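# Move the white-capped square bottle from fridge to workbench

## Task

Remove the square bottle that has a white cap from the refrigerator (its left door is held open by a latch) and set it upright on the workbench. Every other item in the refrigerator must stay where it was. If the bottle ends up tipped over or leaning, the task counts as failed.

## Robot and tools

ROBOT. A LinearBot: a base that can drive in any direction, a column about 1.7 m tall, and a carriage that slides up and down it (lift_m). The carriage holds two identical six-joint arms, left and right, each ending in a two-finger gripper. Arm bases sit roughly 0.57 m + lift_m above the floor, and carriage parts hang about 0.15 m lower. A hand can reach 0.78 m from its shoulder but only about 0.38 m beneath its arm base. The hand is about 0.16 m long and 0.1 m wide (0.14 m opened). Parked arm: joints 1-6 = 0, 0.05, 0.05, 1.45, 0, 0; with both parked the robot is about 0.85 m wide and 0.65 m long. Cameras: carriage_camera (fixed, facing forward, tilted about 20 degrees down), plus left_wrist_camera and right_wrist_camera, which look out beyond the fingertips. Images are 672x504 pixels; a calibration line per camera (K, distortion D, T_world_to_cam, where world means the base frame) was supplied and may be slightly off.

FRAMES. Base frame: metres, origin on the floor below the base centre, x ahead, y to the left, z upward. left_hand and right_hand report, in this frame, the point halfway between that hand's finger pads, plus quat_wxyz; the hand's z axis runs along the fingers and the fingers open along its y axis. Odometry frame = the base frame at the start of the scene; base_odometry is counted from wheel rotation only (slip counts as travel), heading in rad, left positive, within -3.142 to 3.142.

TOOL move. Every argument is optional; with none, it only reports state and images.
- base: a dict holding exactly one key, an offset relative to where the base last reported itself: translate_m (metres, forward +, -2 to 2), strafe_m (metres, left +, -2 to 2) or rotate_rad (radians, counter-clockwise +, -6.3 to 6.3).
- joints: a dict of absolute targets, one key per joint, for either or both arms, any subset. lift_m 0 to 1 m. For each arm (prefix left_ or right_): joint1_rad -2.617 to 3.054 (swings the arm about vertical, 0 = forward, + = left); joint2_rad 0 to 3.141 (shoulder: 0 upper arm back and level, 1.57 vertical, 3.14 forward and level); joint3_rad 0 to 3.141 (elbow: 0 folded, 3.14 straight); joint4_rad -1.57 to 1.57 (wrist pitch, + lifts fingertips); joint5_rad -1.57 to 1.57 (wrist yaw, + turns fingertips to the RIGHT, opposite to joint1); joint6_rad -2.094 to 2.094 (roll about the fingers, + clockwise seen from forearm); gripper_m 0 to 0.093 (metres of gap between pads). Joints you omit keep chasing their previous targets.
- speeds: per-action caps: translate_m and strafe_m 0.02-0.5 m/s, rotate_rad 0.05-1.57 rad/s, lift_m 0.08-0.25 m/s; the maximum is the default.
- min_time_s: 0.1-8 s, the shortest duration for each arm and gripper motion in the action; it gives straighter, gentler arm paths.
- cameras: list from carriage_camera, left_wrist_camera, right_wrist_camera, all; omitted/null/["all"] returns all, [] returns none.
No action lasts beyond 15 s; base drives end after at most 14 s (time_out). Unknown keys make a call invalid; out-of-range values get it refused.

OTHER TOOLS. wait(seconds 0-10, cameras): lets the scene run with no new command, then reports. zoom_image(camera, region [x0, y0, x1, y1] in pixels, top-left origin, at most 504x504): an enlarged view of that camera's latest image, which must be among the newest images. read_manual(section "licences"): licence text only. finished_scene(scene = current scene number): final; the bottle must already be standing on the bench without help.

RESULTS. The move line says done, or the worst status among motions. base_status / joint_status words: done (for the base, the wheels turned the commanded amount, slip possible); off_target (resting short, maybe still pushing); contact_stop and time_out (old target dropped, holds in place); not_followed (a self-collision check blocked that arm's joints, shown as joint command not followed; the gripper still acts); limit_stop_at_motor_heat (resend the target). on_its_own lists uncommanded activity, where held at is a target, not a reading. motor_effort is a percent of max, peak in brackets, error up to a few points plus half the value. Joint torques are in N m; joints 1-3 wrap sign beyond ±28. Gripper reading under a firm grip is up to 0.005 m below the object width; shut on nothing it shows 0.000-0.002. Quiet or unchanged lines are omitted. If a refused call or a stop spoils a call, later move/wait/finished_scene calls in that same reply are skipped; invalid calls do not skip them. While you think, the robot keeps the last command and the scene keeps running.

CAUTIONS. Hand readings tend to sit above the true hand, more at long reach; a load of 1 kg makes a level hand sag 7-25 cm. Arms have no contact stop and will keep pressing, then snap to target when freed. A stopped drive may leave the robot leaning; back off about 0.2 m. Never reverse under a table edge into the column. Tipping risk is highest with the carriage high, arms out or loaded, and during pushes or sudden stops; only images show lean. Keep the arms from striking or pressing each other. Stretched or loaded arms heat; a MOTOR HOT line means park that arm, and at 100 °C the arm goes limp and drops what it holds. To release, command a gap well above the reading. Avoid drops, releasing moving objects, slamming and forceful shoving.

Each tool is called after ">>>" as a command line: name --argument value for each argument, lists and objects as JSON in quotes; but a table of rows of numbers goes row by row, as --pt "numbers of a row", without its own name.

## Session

>>> move --cameras '["carriage_camera"]'

Scene clock: 0.00 s.
Joint torques (N m): no reading
base_odometry: x=+0.000 y=+0.000 heading=+0.000
base_status: not commanded
joint_positions: lift_m=+0.300 left_joint1_rad=-0.007 left_joint2_rad=+0.050 left_joint3_rad=+0.032 left_joint4_rad=+1.420 left_joint5_rad=+0.044 left_joint6_rad=+0.030 left_gripper_m=+0.09396 right_joint1_rad=+0.008 right_joint2_rad=+0.053 right_joint3_rad=+0.060 right_joint4_rad=+1.485 right_joint5_rad=+0.002 right_joint6_rad=-0.014 right_gripper_m=+0.09396
joint_status: not commanded
motor_effort: lift_m=+24 drive_wheels=-1
left_hand: x=+0.2762 y=+0.2938 z=+1.2770 quat_wxyz=(+0.996, +0.024, +0.083, +0.010) (m; base frame)
right_hand: x=+0.2532 y=-0.3019 z=+1.2865 quat_wxyz=(+0.999, +0.001, +0.040, -0.003) (m; base frame)
pictures: carriage_camera
camera_calibration:
carriage_camera: T_world_to_cam=[[0.0454457, -0.998547, 0.0289474, -0.039313], [-0.353787, -0.0431872, -0.934329, 1.22887], [0.934221, 0.03222, -0.355235, 0.336645], [0, 0, 0, 1]] pos_world=[0.122044, 0.00296896, 1.2689]

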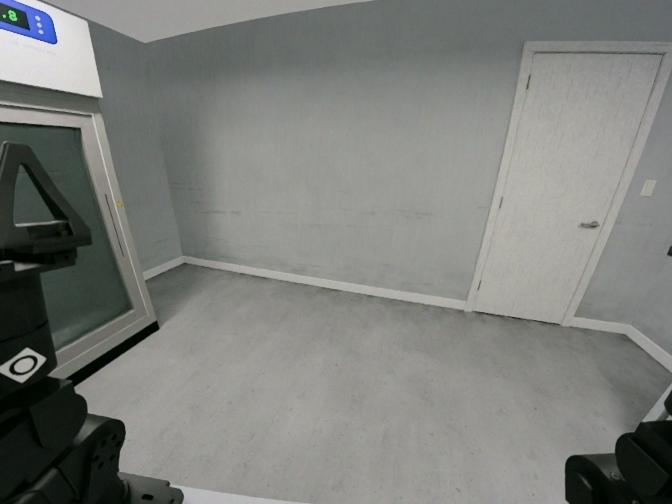

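>>> move --base '{"rotate_rad": 1.37}' --joints '{"lift_m": 0.4}' --cameras '["carriage_camera"]'

>>> zoom_image --camera "carriage_camera" --region '[150, 50, 400, 250]'

Scene clock: 34.73 s.
Joint torques (N m): left_arm=[0.34 3.75 4.98 0.02 -0.07 0] | right_arm=[0.05 3.33 6.04 -0.3 -0.02 -0.16]
move: done
base_odometry: x=+0.000 y=+0.000 heading=+1.370
base_status: done
joint_positions: lift_m=+0.400 left_joint1_rad=-0.007 left_joint2_rad=+0.050 left_joint3_rad=+0.032 left_joint4_rad=+1.420 left_joint5_rad=+0.044 left_joint6_rad=+0.030 left_gripper_m=+0.09397 right_joint1_rad=+0.008 right_joint2_rad=+0.053 right_joint3_rad=+0.060 right_joint4_rad=+1.484 right_joint5_rad=+0.002 right_joint6_rad=-0.014 right_gripper_m=+0.09397
joint_status: all done
motor_effort: lift_m=+26(32) drive_wheels=+6(13)
left_hand: x=+0.2763 y=+0.2938 z=+1.3768 quat_wxyz=(+0.996, +0.024, +0.084, +0.010) (m; base frame)
right_hand: x=+0.2534 y=-0.3019 z=+1.3863 quat_wxyz=(+0.999, +0.001, +0.040, -0.003) (m; base frame)
pictures: carriage_camera
camera_calibration:
carriage_camera: T_world_to_cam=[[0.0454457, -0.998547, 0.0289474, -0.0422026], [-0.353787, -0.0431872, -0.934329, 1.32214], [0.934221, 0.03222, -0.355235, 0.372106], [0, 0, 0, 1]]

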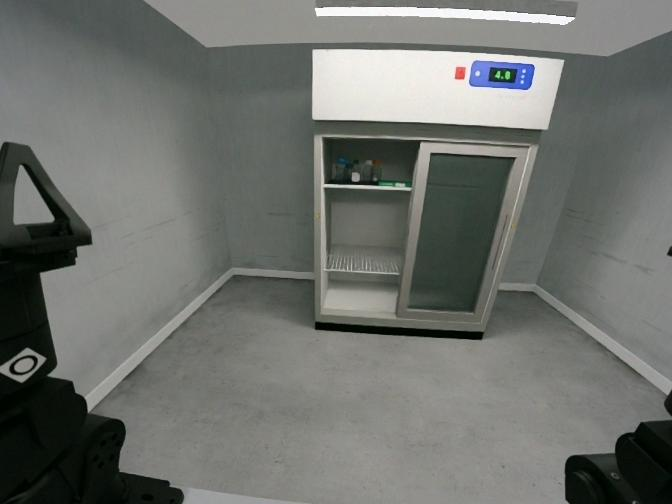

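Scaled by 2.016 from the camera's 672x504 image, which has a finer 960x720 frame.

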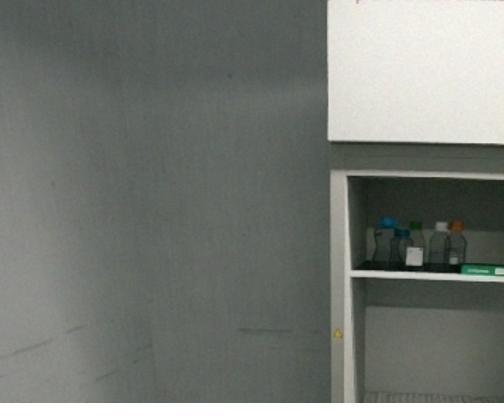

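>>> zoom_image --camera "carriage_camera" --region '[310, 120, 430, 210]'

Scaled by 4.200 from the camera's 672x504 image, which has a finer 960x720 frame.

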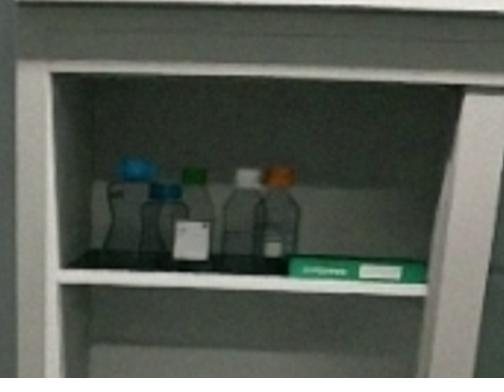

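>>> move --base '{"rotate_rad": -0.015}' --cameras '[]'

>>> move --base '{"strafe_m": 0.15}' --joints '{"lift_m": 0.556}' --cameras '[]'

>>> move --base '{"translate_m": 0.93}' --joints '{"right_joint1_rad": 0, "right_joint2_rad": 1.691, "right_joint3_rad": 0.753, "right_joint4_rad": 1.238, "right_joint5_rad": 0, "right_joint6_rad": 0, "right_gripper_m": 0.072}' --min_time_s 2.5 --speeds '{"translate_m": 0.35}' --cameras '["carriage_camera", "right_wrist_camera"]'

Scene clock: 69.10 s.
move: done
base_status: done
motor_effort: lift_m=+26(26) drive_wheels=+3(6)
pictures: none

Scene clock: 71.33 s.
move: done
base_status: done
joint_status: all done
motor_effort: lift_m=+26(32) drive_wheels=+5(14)
pictures: none

Scene clock: 75.67 s.
Joint torques (N m): left_arm=[0.32 3.71 4.88 0 -0.07 0] | right_arm=[-0.77 -5.16 8.85 1.71 -0.04 -0.04]
move: done
base_odometry: x=+0.052 y=+0.941 heading=+1.356
base_status: done
joint_positions: lift_m=+0.556 left_joint1_rad=-0.007 left_joint2_rad=+0.050 left_joint3_rad=+0.032 left_joint4_rad=+1.420 left_joint5_rad=+0.044 left_joint6_rad=+0.030 left_gripper_m=+0.09397 right_joint1_rad=+0.008 right_joint2_rad=+1.675 right_joint3_rad=+0.728 right_joint4_rad=+1.236 right_joint5_rad=+0.002 right_joint6_rad=-0.011 right_gripper_m=+0.07207
joint_status: all done
motor_effort: lift_m=+26(26) drive_wheels=-4(13)
left_hand: x=+0.2763 y=+0.2938 z=+1.5327 quat_wxyz=(+0.996, +0.024, +0.084, +0.010) (m; base frame)
right_hand: x=+0.7078 y=-0.2982 z=+1.3903 quat_wxyz=(+0.802, -0.005, +0.598, -0.002) (m; base frame)
pictures: carriage_camera, right_wrist_camera
camera_calibration:
carriage_camera: T_world_to_cam=[[0.0454457, -0.998547, 0.0289474, -0.0467179], [-0.353787, -0.0431872, -0.934329, 1.46788], [0.934221, 0.03222, -0.355235, 0.427516], [0, 0, 0, 1]]
right_wrist_camera: T_world_to_cam=[[0.0486978, -0.998745, -0.011733, -0.314479], [-0.349378, -0.00602814, -0.936962, 1.55083], [0.935715, 0.0497273, -0.349233, -0.0388659], [0, 0, 0, 1]]

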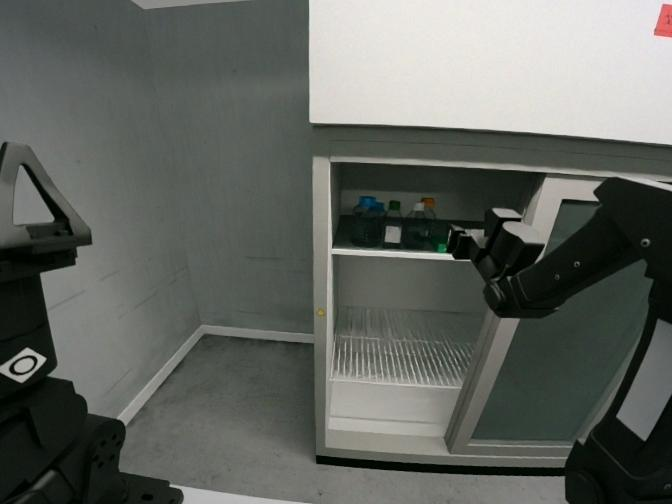

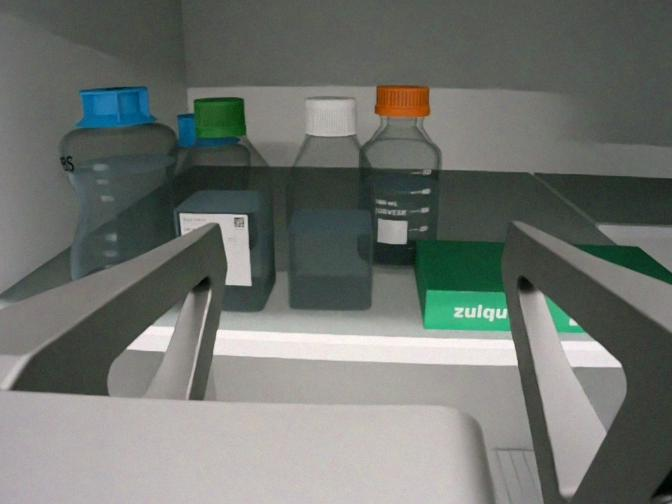

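>>> move --base '{"strafe_m": 0.028}' --speeds '{"strafe_m": 0.06}' --cameras '[]'

>>> move --base '{"translate_m": 0.22}' --speeds '{"translate_m": 0.15}' --cameras '["right_wrist_camera"]'

Scene clock: 97.93 s.
move: done
base_status: done
motor_effort: lift_m=+26(26) drive_wheels=-3(9)
pictures: none

Scene clock: 100.40 s.
Joint torques (N m): left_arm=[0.34 3.74 4.98 0.03 -0.06 0] | right_arm=[-0.36 -5.11 8.83 1.73 -0.03 -0.04]
move: done
base_odometry: x=+0.071 y=+1.162 heading=+1.356
base_status: done
joint_positions: lift_m=+0.556 left_joint1_rad=-0.007 left_joint2_rad=+0.050 left_joint3_rad=+0.032 left_joint4_rad=+1.420 left_joint5_rad=+0.045 left_joint6_rad=+0.030 left_gripper_m=+0.09397 right_joint1_rad=+0.004 right_joint2_rad=+1.675 right_joint3_rad=+0.728 right_joint4_rad=+1.234 right_joint5_rad=+0.001 right_joint6_rad=-0.011 right_gripper_m=+0.07207
motor_effort: lift_m=+26(26) drive_wheels=+5(13)
left_hand: x=+0.2764 y=+0.2937 z=+1.5327 quat_wxyz=(+0.996, +0.024, +0.084, +0.010) (m; base frame)
right_hand: x=+0.7080 y=-0.2999 z=+1.3899 quat_wxyz=(+0.801, -0.004, +0.599, -0.003) (m; base frame)
pictures: right_wrist_camera
camera_calibration:
right_wrist_camera: T_world_to_cam=[[0.0457039, -0.998883, -0.0119602, -0.313776], [-0.351181, -0.00485754, -0.936295, 1.55115], [0.935191, 0.0469925, -0.351011, -0.0370511], [0, 0, 0, 1]]

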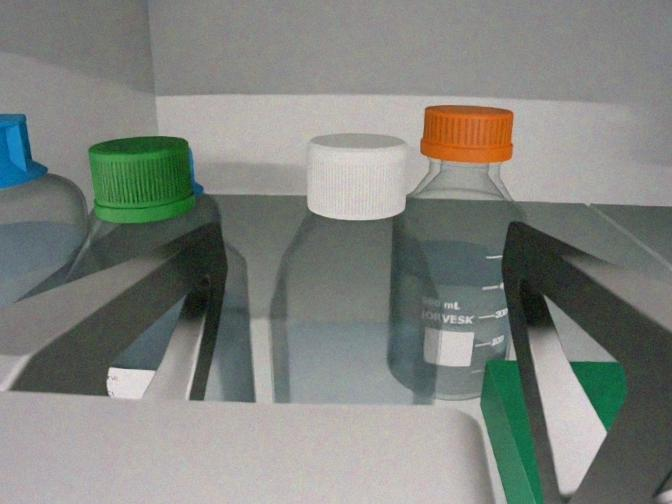

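>>> move --base '{"strafe_m": 0.004}' --speeds '{"strafe_m": 0.03}' --cameras '[]'

>>> move --base '{"translate_m": 0.098}' --speeds '{"translate_m": 0.08}' --cameras '["right_wrist_camera", "carriage_camera"]'

Scene clock: 115.83 s.
move: done
base_status: done
motor_effort: lift_m=+26(26) drive_wheels=+7(7)
pictures: none

Scene clock: 117.77 s.
Joint torques (N m): left_arm=[0.34 3.74 4.97 0.05 -0.06 0] | right_arm=[-0.14 -5.11 8.81 1.75 -0.02 -0.05]
move: done
base_odometry: x=+0.088 y=+1.258 heading=+1.356
base_status: done
joint_positions: lift_m=+0.556 left_joint1_rad=-0.007 left_joint2_rad=+0.050 left_joint3_rad=+0.032 left_joint4_rad=+1.419 left_joint5_rad=+0.045 left_joint6_rad=+0.030 left_gripper_m=+0.09397 right_joint1_rad=+0.002 right_joint2_rad=+1.675 right_joint3_rad=+0.728 right_joint4_rad=+1.234 right_joint5_rad=+0.001 right_joint6_rad=-0.010 right_gripper_m=+0.07207
motor_effort: lift_m=+26(26) drive_wheels=+3(9)
left_hand: x=+0.2765 y=+0.2937 z=+1.5327 quat_wxyz=(+0.996, +0.024, +0.084, +0.010) (m; base frame)
right_hand: x=+0.7080 y=-0.3011 z=+1.3897 quat_wxyz=(+0.801, -0.003, +0.599, -0.004) (m; base frame)
pictures: carriage_camera, right_wrist_camera
camera_calibration:
carriage_camera: T_world_to_cam=[[0.0454457, -0.998547, 0.0289474, -0.0467179], [-0.353787, -0.0431872, -0.934329, 1.46788], [0.934221, 0.03222, -0.355235, 0.427516], [0, 0, 0, 1]]
right_wrist_camera: T_world_to_cam=[[0.043866, -0.998964, -0.0121421, -0.313387], [-0.351904, -0.00407547, -0.936027, 1.55137], [0.935008, 0.0453326, -0.351718, -0.036501], [0, 0, 0, 1]]

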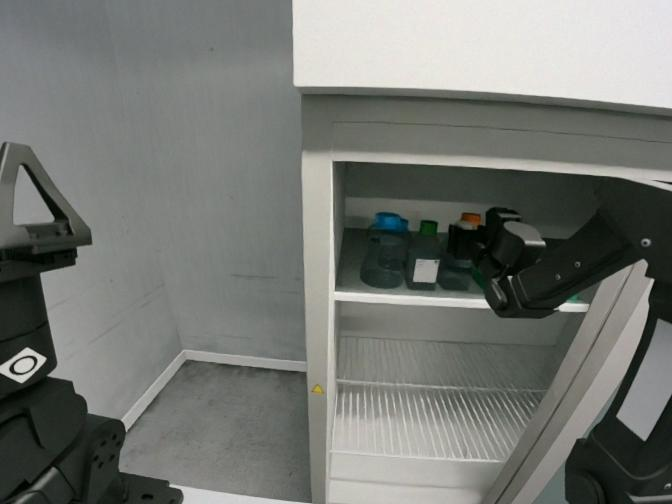

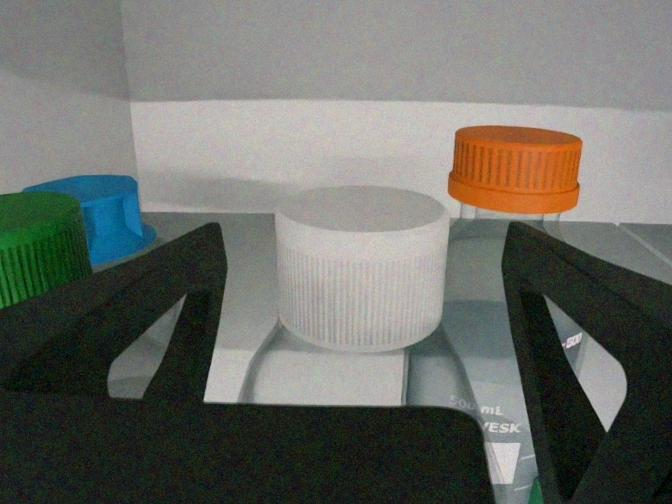

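>>> move --joints '{"right_gripper_m": 0.035, "lift_m": 0.5525}' --min_time_s 1.8 --cameras '["right_wrist_camera"]'

Scene clock: 129.03 s.
Joint torques (N m): left_arm=[0.34 3.73 4.97 0.03 -0.07 0] | right_arm=[-0.14 -5.26 8.64 1.75 -0.03 -0.06]
move: off_target
base_odometry: x=+0.088 y=+1.258 heading=+1.356
joint_positions: lift_m=+0.553 left_joint1_rad=-0.007 left_joint2_rad=+0.050 left_joint3_rad=+0.032 left_joint4_rad=+1.419 left_joint5_rad=+0.045 left_joint6_rad=+0.030 left_gripper_m=+0.09397 right_joint1_rad=+0.002 right_joint2_rad=+1.677 right_joint3_rad=+0.730 right_joint4_rad=+1.233 right_joint5_rad=+0.001 right_joint6_rad=-0.009 right_gripper_m=+0.04106
joint_status: right_gripper_m off_target (ended at +0.04109, target +0.03500); the others done
motor_effort: lift_m=+21(21) drive_wheels=+3(7)
left_hand: x=+0.2765 y=+0.2937 z=+1.5298 quat_wxyz=(+0.996, +0.024, +0.084, +0.010) (m; base frame)
right_hand: x=+0.7086 y=-0.3011 z=+1.3869 quat_wxyz=(+0.801, -0.003, +0.599, -0.003) (m; base frame)
pictures: right_wrist_camera
camera_calibration:
right_wrist_camera: T_world_to_cam=[[0.0442964, -0.998926, -0.0136045, -0.311708], [-0.351903, -0.00285691, -0.936032, 1.54933], [0.934988, 0.0462503, -0.351652, -0.037771], [0, 0, 0, 1]]

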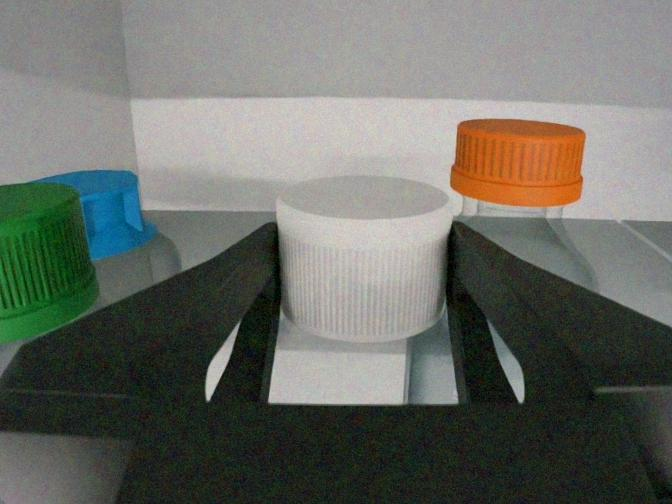

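>>> move --joints '{"right_joint4_rad": 1.36, "lift_m": 0.592}' --min_time_s 1.0 --speeds '{"lift_m": 0.08}' --cameras '["carriage_camera", "right_wrist_camera"]'

>>> zoom_image --camera "carriage_camera" --region '[340, 170, 560, 330]'

Scene clock: 138.67 s.
Joint torques (N m): left_arm=[0.35 3.75 4.97 0.03 -0.07 0] | right_arm=[-0.14 -6.79 8.61 2.85 -0.03 -0.06]
move: off_target
base_odometry: x=+0.088 y=+1.258 heading=+1.356
joint_positions: lift_m=+0.592 left_joint1_rad=-0.007 left_joint2_rad=+0.050 left_joint3_rad=+0.032 left_joint4_rad=+1.419 left_joint5_rad=+0.045 left_joint6_rad=+0.030 left_gripper_m=+0.09397 right_joint1_rad=+0.002 right_joint2_rad=+1.694 right_joint3_rad=+0.730 right_joint4_rad=+1.238 right_joint5_rad=+0.001 right_joint6_rad=-0.008 right_gripper_m=+0.04105
joint_status: right_joint4_rad off_target (ended at +1.238, target +1.360); the others done
motor_effort: lift_m=+26(31) drive_wheels=+8(8)
left_hand: x=+0.2765 y=+0.2937 z=+1.5686 quat_wxyz=(+0.996, +0.024, +0.084, +0.010) (m; base frame)
right_hand: x=+0.7111 y=-0.3011 z=+1.4190 quat_wxyz=(+0.797, -0.003, +0.604, -0.003) (m; base frame)
pictures: carriage_camera, right_wrist_camera
camera_calibration:
carriage_camera: T_world_to_cam=[[0.0454457, -0.998547, 0.0289474, -0.047758], [-0.353787, -0.0431872, -0.934329, 1.50145], [0.934221, 0.03222, -0.355235, 0.440279], [0, 0, 0, 1]]
right_wrist_camera: T_world_to_cam=[[0.0442247, -0.998916, -0.0145074, -0.310044], [-0.363659, -0.00257144, -0.931529, 1.58227], [0.930482, 0.0464723, -0.363378, -0.00894472], [0, 0, 0, 1]]

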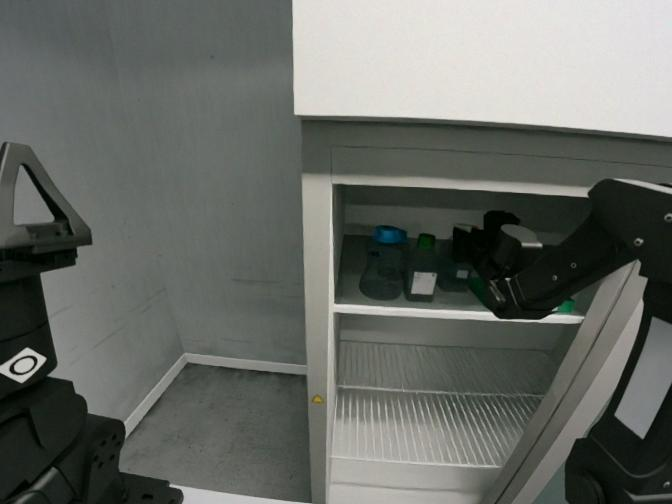

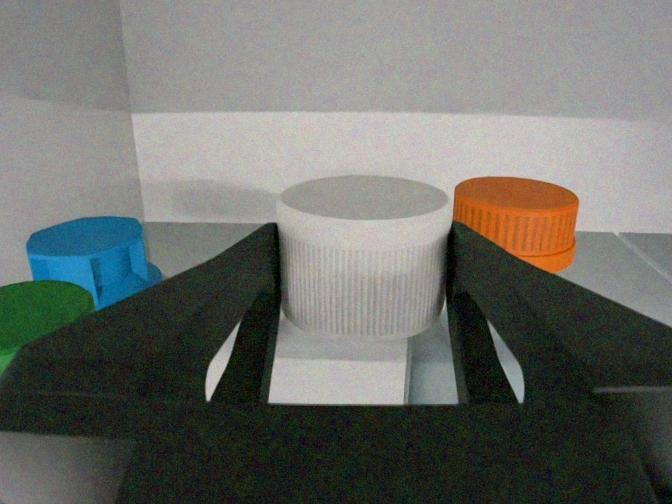

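Scaled by 2.291 from the camera's 672x504 image, which has a finer 960x720 frame.

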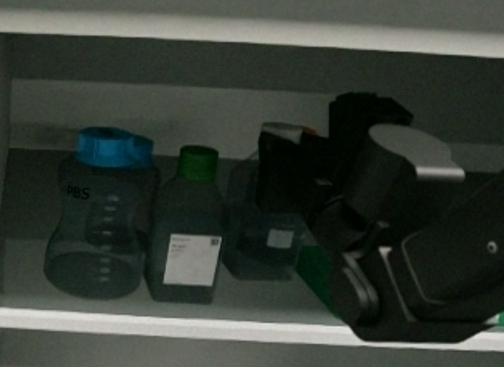

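>>> move --base '{"translate_m": -0.4}' --speeds '{"translate_m": 0.12}' --cameras '["carriage_camera"]'

>>> move --base '{"translate_m": -0.5}' --joints '{"lift_m": 0.35}' --speeds '{"translate_m": 0.2, "lift_m": 0.1}' --cameras '["carriage_camera", "right_wrist_camera"]'

Scene clock: 152.43 s.
move: done
base_status: done
motor_effort: lift_m=+26(26) drive_wheels=-3(12)
pictures: carriage_camera
camera_calibration:
carriage_camera: T_world_to_cam=[[0.0454457, -0.998547, 0.0289474, -0.047758], [-0.353787, -0.0431872, -0.934329, 1.50145], [0.934221, 0.03222, -0.355235, 0.440279], [0, 0, 0, 1]]

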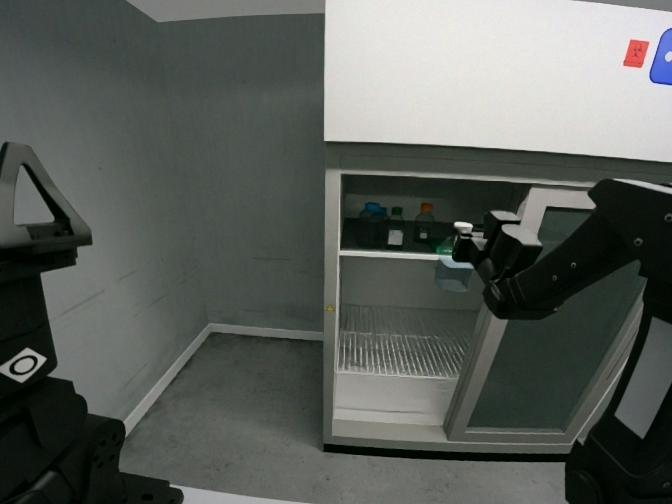

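Scene clock: 156.00 s.
Joint torques (N m): left_arm=[0.34 3.73 4.97 0.04 -0.07 0] | right_arm=[-0.12 -7.16 8.62 2.78 -0.02 -0.07]
move: done
base_odometry: x=-0.104 y=+0.379 heading=+1.356
base_status: done
joint_positions: lift_m=+0.350 left_joint1_rad=-0.007 left_joint2_rad=+0.050 left_joint3_rad=+0.032 left_joint4_rad=+1.418 left_joint5_rad=+0.045 left_joint6_rad=+0.030 left_gripper_m=+0.09397 right_joint1_rad=+0.002 right_joint2_rad=+1.698 right_joint3_rad=+0.730 right_joint4_rad=+1.245 right_joint5_rad=+0.001 right_joint6_rad=-0.008 right_gripper_m=+0.04105
joint_status: all done
motor_effort: lift_m=+22(22) drive_wheels=+2(12)
left_hand: x=+0.2767 y=+0.2937 z=+1.3272 quat_wxyz=(+0.996, +0.024, +0.084, +0.010) (m; base frame)
right_hand: x=+0.7113 y=-0.3011 z=+1.1773 quat_wxyz=(+0.798, -0.003, +0.603, -0.003) (m; base frame)
pictures: carriage_camera, right_wrist_camera
camera_calibration:
carriage_camera: T_world_to_cam=[[0.0454457, -0.998547, 0.0289474, -0.0407686], [-0.353787, -0.0431872, -0.934329, 1.27585], [0.934221, 0.03222, -0.355235, 0.354507], [0, 0, 0, 1]]
right_wrist_camera: T_world_to_cam=[[0.0442688, -0.998916, -0.0143773, -0.313743], [-0.360814, -0.0025668, -0.932634, 1.35651], [0.931587, 0.0464741, -0.360537, -0.101068], [0, 0, 0, 1]]

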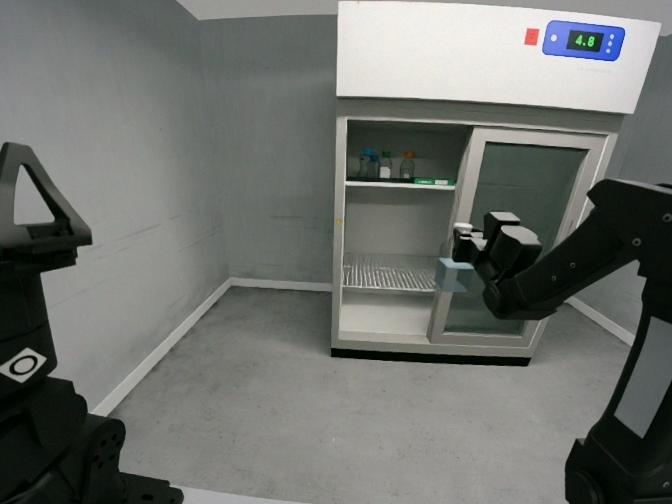

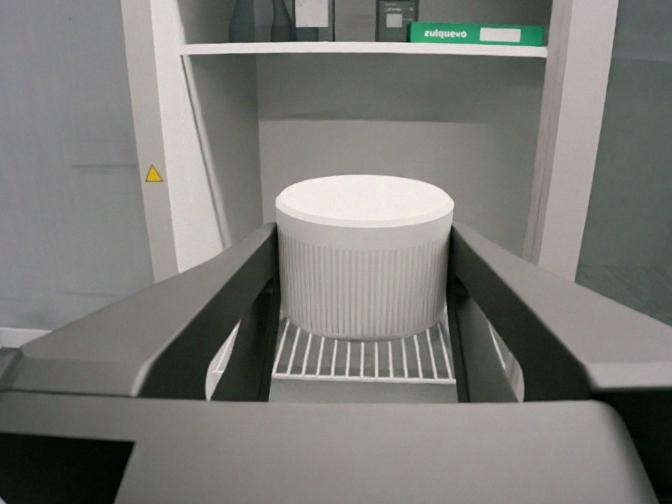

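>>> move --base '{"rotate_rad": 3.1}' --joints '{"lift_m": 0.28}' --speeds '{"rotate_rad": 0.8, "lift_m": 0.1}' --cameras '["carriage_camera"]'

Scene clock: 171.33 s.
Joint torques (N m): left_arm=[0.32 3.75 4.97 0.04 -0.07 0] | right_arm=[-0.13 -7.27 8.54 2.82 -0.01 -0.09]
move: done
base_odometry: x=-0.104 y=+0.379 heading=-1.827
base_status: done
joint_positions: lift_m=+0.280 left_joint1_rad=-0.007 left_joint2_rad=+0.050 left_joint3_rad=+0.032 left_joint4_rad=+1.418 left_joint5_rad=+0.045 left_joint6_rad=+0.030 left_gripper_m=+0.09398 right_joint1_rad=+0.001 right_joint2_rad=+1.699 right_joint3_rad=+0.730 right_joint4_rad=+1.241 right_joint5_rad=+0.000 right_joint6_rad=-0.006 right_gripper_m=+0.04105
joint_status: all done
motor_effort: lift_m=+22(23) drive_wheels=+3(14)
left_hand: x=+0.2767 y=+0.2937 z=+1.2571 quat_wxyz=(+0.996, +0.024, +0.084, +0.010) (m; base frame)
right_hand: x=+0.7116 y=-0.3011 z=+1.1061 quat_wxyz=(+0.797, -0.002, +0.605, -0.002) (m; base frame)
pictures: carriage_camera
camera_calibration:
carriage_camera: T_world_to_cam=[[0.0454457, -0.998547, 0.0289474, -0.0387406], [-0.353787, -0.0431872, -0.934329, 1.2104], [0.934221, 0.03222, -0.355235, 0.32962], [0, 0, 0, 1]]

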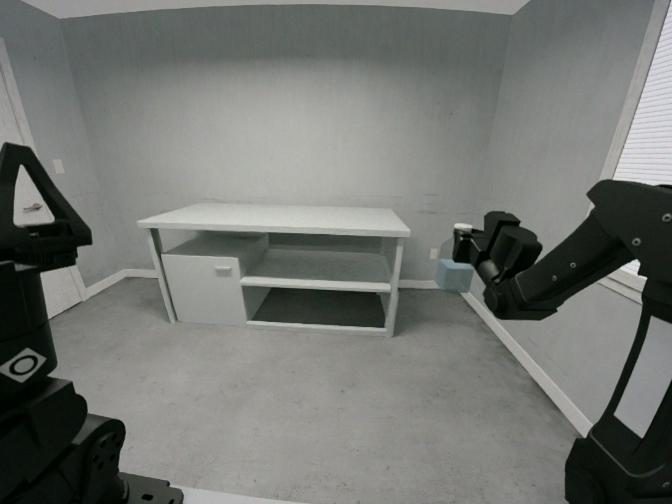

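>>> move --base '{"strafe_m": 0.38}' --speeds '{"strafe_m": 0.25}' --cameras '[]'

>>> move --base '{"translate_m": 1.05}' --speeds '{"translate_m": 0.25}' --cameras '["carriage_camera", "right_wrist_camera"]'

>>> zoom_image --camera "carriage_camera" --region '[380, 180, 620, 350]'

Scene clock: 195.60 s.
move: done
base_status: done
motor_effort: lift_m=+22(22) drive_wheels=-6(17)
pictures: none

Scene clock: 201.17 s.
Joint torques (N m): left_arm=[0.32 3.73 5.03 0.04 -0.08 -0.01] | right_arm=[0.02 -7.23 8.51 2.77 -0.01 -0.11]
move: done
base_odometry: x=-0.001 y=-0.733 heading=-1.826
base_status: done
joint_positions: lift_m=+0.280 left_joint1_rad=-0.007 left_joint2_rad=+0.050 left_joint3_rad=+0.032 left_joint4_rad=+1.419 left_joint5_rad=+0.045 left_joint6_rad=+0.030 left_gripper_m=+0.09398 right_joint1_rad=+0.000 right_joint2_rad=+1.699 right_joint3_rad=+0.730 right_joint4_rad=+1.246 right_joint5_rad=+0.000 right_joint6_rad=-0.004 right_gripper_m=+0.04105
motor_effort: lift_m=+22(22) drive_wheels=-3(14)
left_hand: x=+0.2766 y=+0.2937 z=+1.2571 quat_wxyz=(+0.996, +0.024, +0.084, +0.010) (m; base frame)
right_hand: x=+0.7113 y=-0.3017 z=+1.1071 quat_wxyz=(+0.798, -0.001, +0.603, -0.002) (m; base frame)
pictures: carriage_camera, right_wrist_camera
camera_calibration:
carriage_camera: T_world_to_cam=[[0.0454457, -0.998547, 0.0289474, -0.0387406], [-0.353787, -0.0431872, -0.934329, 1.2104], [0.934221, 0.03222, -0.355235, 0.32962], [0, 0, 0, 1]]
right_wrist_camera: T_world_to_cam=[[0.0446227, -0.998838, -0.0182013, -0.311349], [-0.360816, 0.000875648, -0.932637, 1.29208], [0.931569, 0.0481841, -0.360357, -0.126097], [0, 0, 0, 1]]

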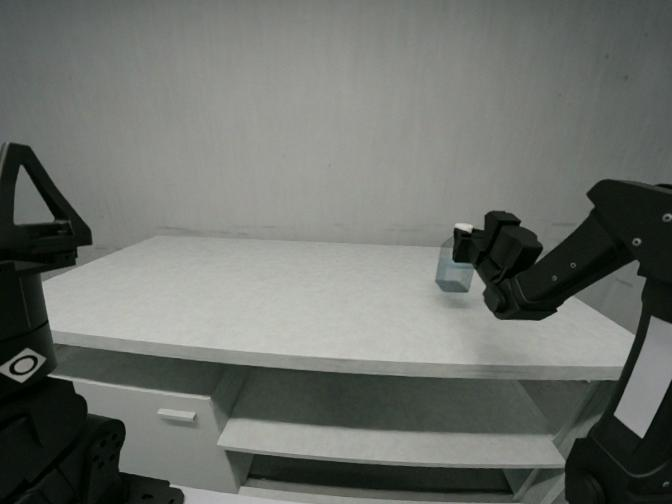

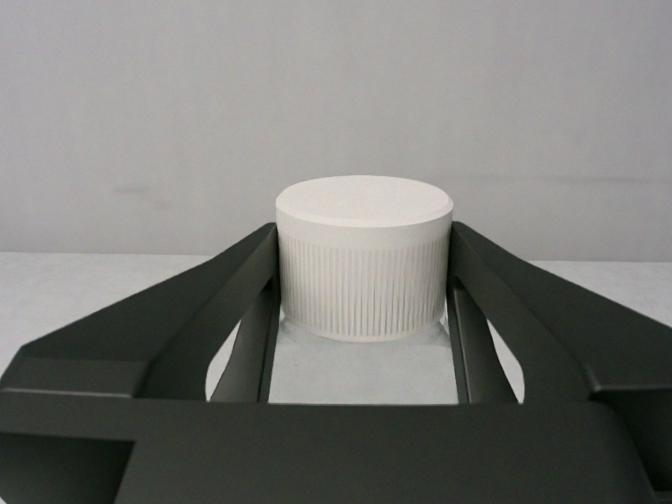

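Scaled by 2.100 from the camera's 672x504 image, which has a finer 960x720 frame.

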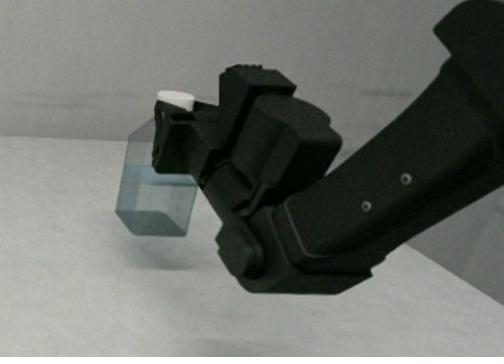

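>>> move --joints '{"lift_m": 0.212}' --speeds '{"lift_m": 0.08}' --cameras '[]'

>>> move --joints '{"lift_m": 0.204, "right_joint4_rad": 1.30}' --speeds '{"lift_m": 0.08}' --min_time_s 1.0 --cameras '["carriage_camera", "right_wrist_camera"]'

>>> zoom_image --camera "carriage_camera" --region '[380, 180, 620, 350]'

Scene clock: 224.30 s.
move: done
joint_status: all done
motor_effort: lift_m=+22(23) drive_wheels=-3(6)
pictures: none

Scene clock: 225.60 s.
Joint torques (N m): left_arm=[0.32 3.74 4.98 0.04 -0.07 0] | right_arm=[0.02 -7.23 8.54 2.09 -0.02 -0.11]
move: off_target
base_odometry: x=-0.001 y=-0.733 heading=-1.826
joint_positions: lift_m=+0.204 left_joint1_rad=-0.007 left_joint2_rad=+0.050 left_joint3_rad=+0.032 left_joint4_rad=+1.419 left_joint5_rad=+0.045 left_joint6_rad=+0.030 left_gripper_m=+0.09398 right_joint1_rad=+0.000 right_joint2_rad=+1.699 right_joint3_rad=+0.730 right_joint4_rad=+1.258 right_joint5_rad=+0.000 right_joint6_rad=-0.004 right_gripper_m=+0.04105
joint_status: right_joint4_rad off_target (ended at +1.258, target +1.300); the others done
motor_effort: lift_m=+21(23) drive_wheels=+4(7)
left_hand: x=+0.2765 y=+0.2937 z=+1.1812 quat_wxyz=(+0.996, +0.024, +0.084, +0.010) (m; base frame)
right_hand: x=+0.7104 y=-0.3017 z=+1.0343 quat_wxyz=(+0.802, -0.001, +0.598, -0.002) (m; base frame)
pictures: carriage_camera, right_wrist_camera
camera_calibration:
carriage_camera: T_world_to_cam=[[0.0454457, -0.998547, 0.0289474, -0.036544], [-0.353787, -0.0431872, -0.934329, 1.1395], [0.934221, 0.03222, -0.355235, 0.302664], [0, 0, 0, 1]]
right_wrist_camera: T_world_to_cam=[[0.044855, -0.998838, -0.0176224, -0.313398], [-0.348689, 0.000876928, -0.937238, 1.21999], [0.936164, 0.0481846, -0.348245, -0.1673], [0, 0, 0, 1]]

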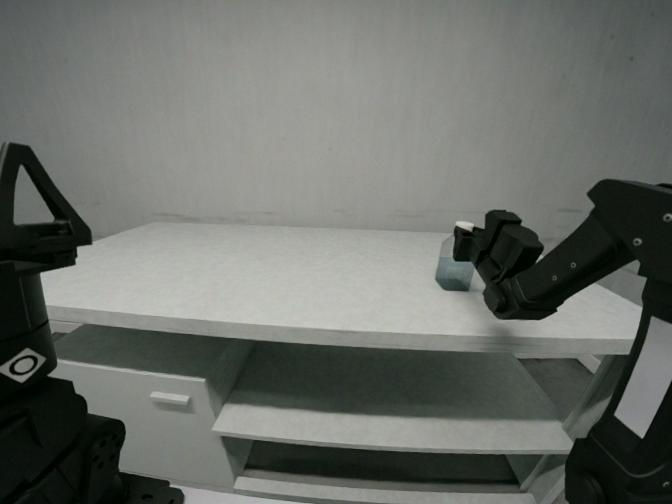

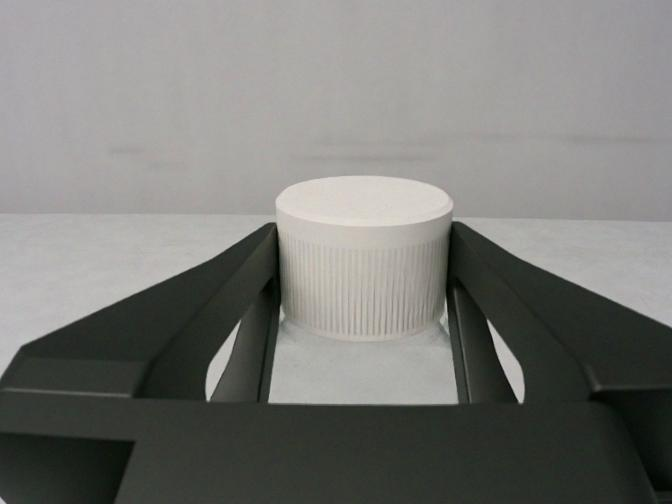

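Scaled by 2.100 from the camera's 672x504 image, which has a finer 960x720 frame.

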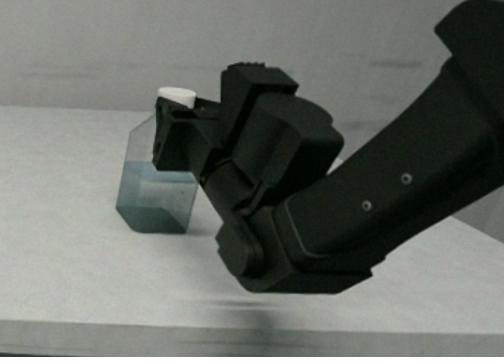

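>>> move --joints '{"right_joint4_rad": 1.25}' --min_time_s 1.0 --cameras '[]'

>>> move --joints '{"right_gripper_m": 0.075}' --min_time_s 1.5 --cameras '["carriage_camera", "right_wrist_camera"]'

>>> zoom_image --camera "carriage_camera" --region '[380, 180, 620, 350]'

Scene clock: 238.00 s.
move: done
joint_status: all done
motor_effort: lift_m=+21(22) drive_wheels=+3(8)
pictures: none

Scene clock: 239.80 s.
Joint torques (N m): left_arm=[0.35 3.73 4.97 0.03 -0.07 0] | right_arm=[0.02 -7.21 8.55 1.68 -0.01 -0.11]
move: done
base_odometry: x=-0.001 y=-0.733 heading=-1.826
joint_positions: lift_m=+0.204 left_joint1_rad=-0.007 left_joint2_rad=+0.050 left_joint3_rad=+0.032 left_joint4_rad=+1.419 left_joint5_rad=+0.045 left_joint6_rad=+0.030 left_gripper_m=+0.09398 right_joint1_rad=+0.000 right_joint2_rad=+1.699 right_joint3_rad=+0.730 right_joint4_rad=+1.252 right_joint5_rad=+0.000 right_joint6_rad=-0.004 right_gripper_m=+0.07495
joint_status: all done
motor_effort: lift_m=+21(21) drive_wheels=+2(7)
left_hand: x=+0.2765 y=+0.2937 z=+1.1812 quat_wxyz=(+0.996, +0.024, +0.084, +0.010) (m; base frame)
right_hand: x=+0.7109 y=-0.3017 z=+1.0327 quat_wxyz=(+0.800, -0.001, +0.600, -0.002) (m; base frame)
pictures: carriage_camera, right_wrist_camera
camera_calibration:
carriage_camera: T_world_to_cam=[[0.0454457, -0.998547, 0.0289474, -0.036544], [-0.353787, -0.0431872, -0.934329, 1.1395], [0.934221, 0.03222, -0.355235, 0.302664], [0, 0, 0, 1]]
right_wrist_camera: T_world_to_cam=[[0.0447398, -0.998838, -0.0179122, -0.313064], [-0.35476, 0.000876287, -0.934957, 1.22067], [0.933886, 0.0481843, -0.354309, -0.160373], [0, 0, 0, 1]]

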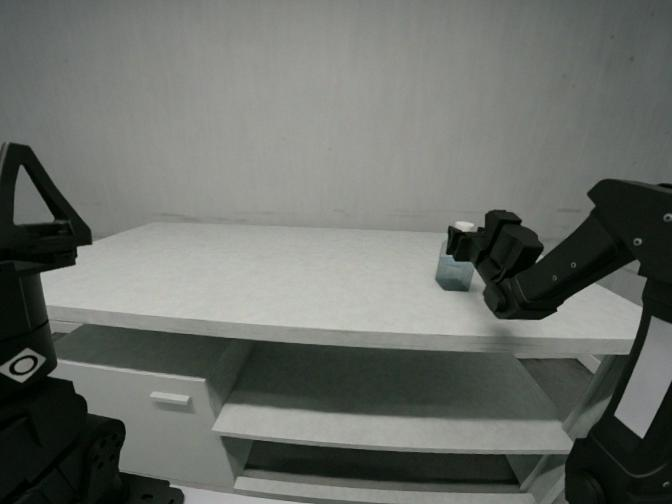

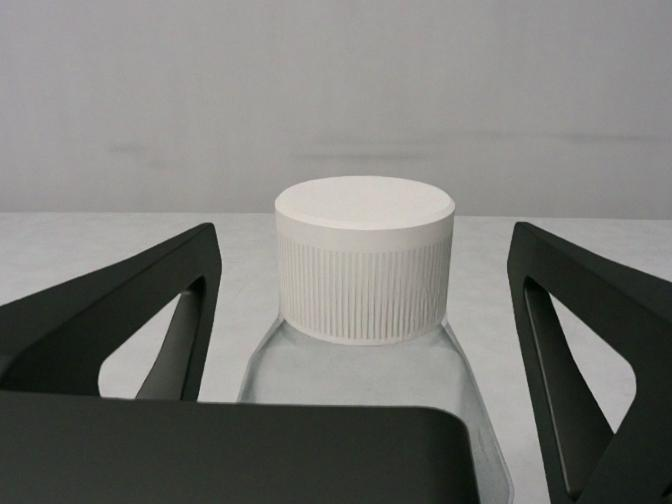

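Scaled by 2.100 from the camera's 672x504 image, which has a finer 960x720 frame.

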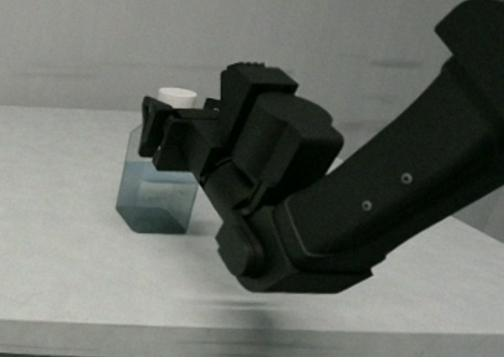

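>>> move --base '{"translate_m": -0.3}' --speeds '{"translate_m": 0.15}' --cameras '["carriage_camera", "right_wrist_camera"]'

Scene clock: 246.80 s.
Joint torques (N m): left_arm=[0.34 3.73 4.97 0.05 -0.07 -0.01] | right_arm=[0.01 -7.19 8.58 1.73 -0.02 -0.11]
move: done
base_odometry: x=+0.075 y=-0.443 heading=-1.826
base_status: done
joint_positions: lift_m=+0.204 left_joint1_rad=-0.007 left_joint2_rad=+0.050 left_joint3_rad=+0.032 left_joint4_rad=+1.418 left_joint5_rad=+0.045 left_joint6_rad=+0.030 left_gripper_m=+0.09398 right_joint1_rad=+0.000 right_joint2_rad=+1.699 right_joint3_rad=+0.730 right_joint4_rad=+1.247 right_joint5_rad=+0.000 right_joint6_rad=-0.004 right_gripper_m=+0.07496
motor_effort: lift_m=+22(22) drive_wheels=-2(14)
left_hand: x=+0.2767 y=+0.2937 z=+1.1812 quat_wxyz=(+0.996, +0.024, +0.084, +0.010) (m; base frame)
right_hand: x=+0.7112 y=-0.3017 z=+1.0317 quat_wxyz=(+0.798, -0.001, +0.602, -0.002) (m; base frame)
pictures: carriage_camera, right_wrist_camera
camera_calibration:
carriage_camera: T_world_to_cam=[[0.0454457, -0.998547, 0.0289474, -0.036544], [-0.353787, -0.0431872, -0.934329, 1.1395], [0.934221, 0.03222, -0.355235, 0.302664], [0, 0, 0, 1]]
right_wrist_camera: T_world_to_cam=[[0.0446573, -0.998838, -0.0181164, -0.312828], [-0.359036, 0.000875836, -0.933323, 1.22113], [0.932255, 0.0481842, -0.35858, -0.155481], [0, 0, 0, 1]]

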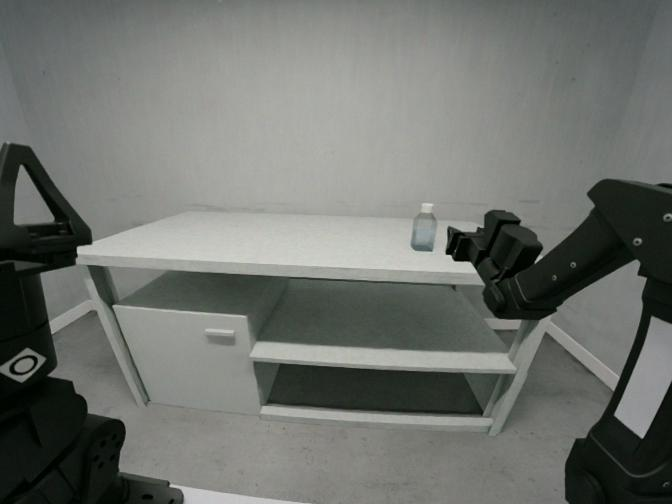

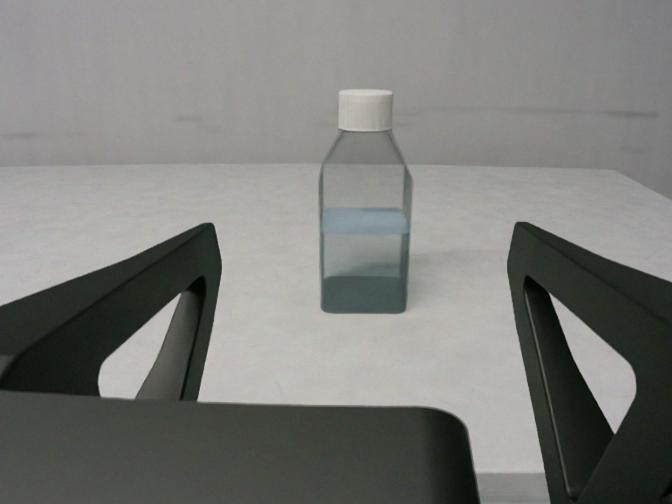

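>>> finished_scene --scene 2

The scene is finished: the task was done.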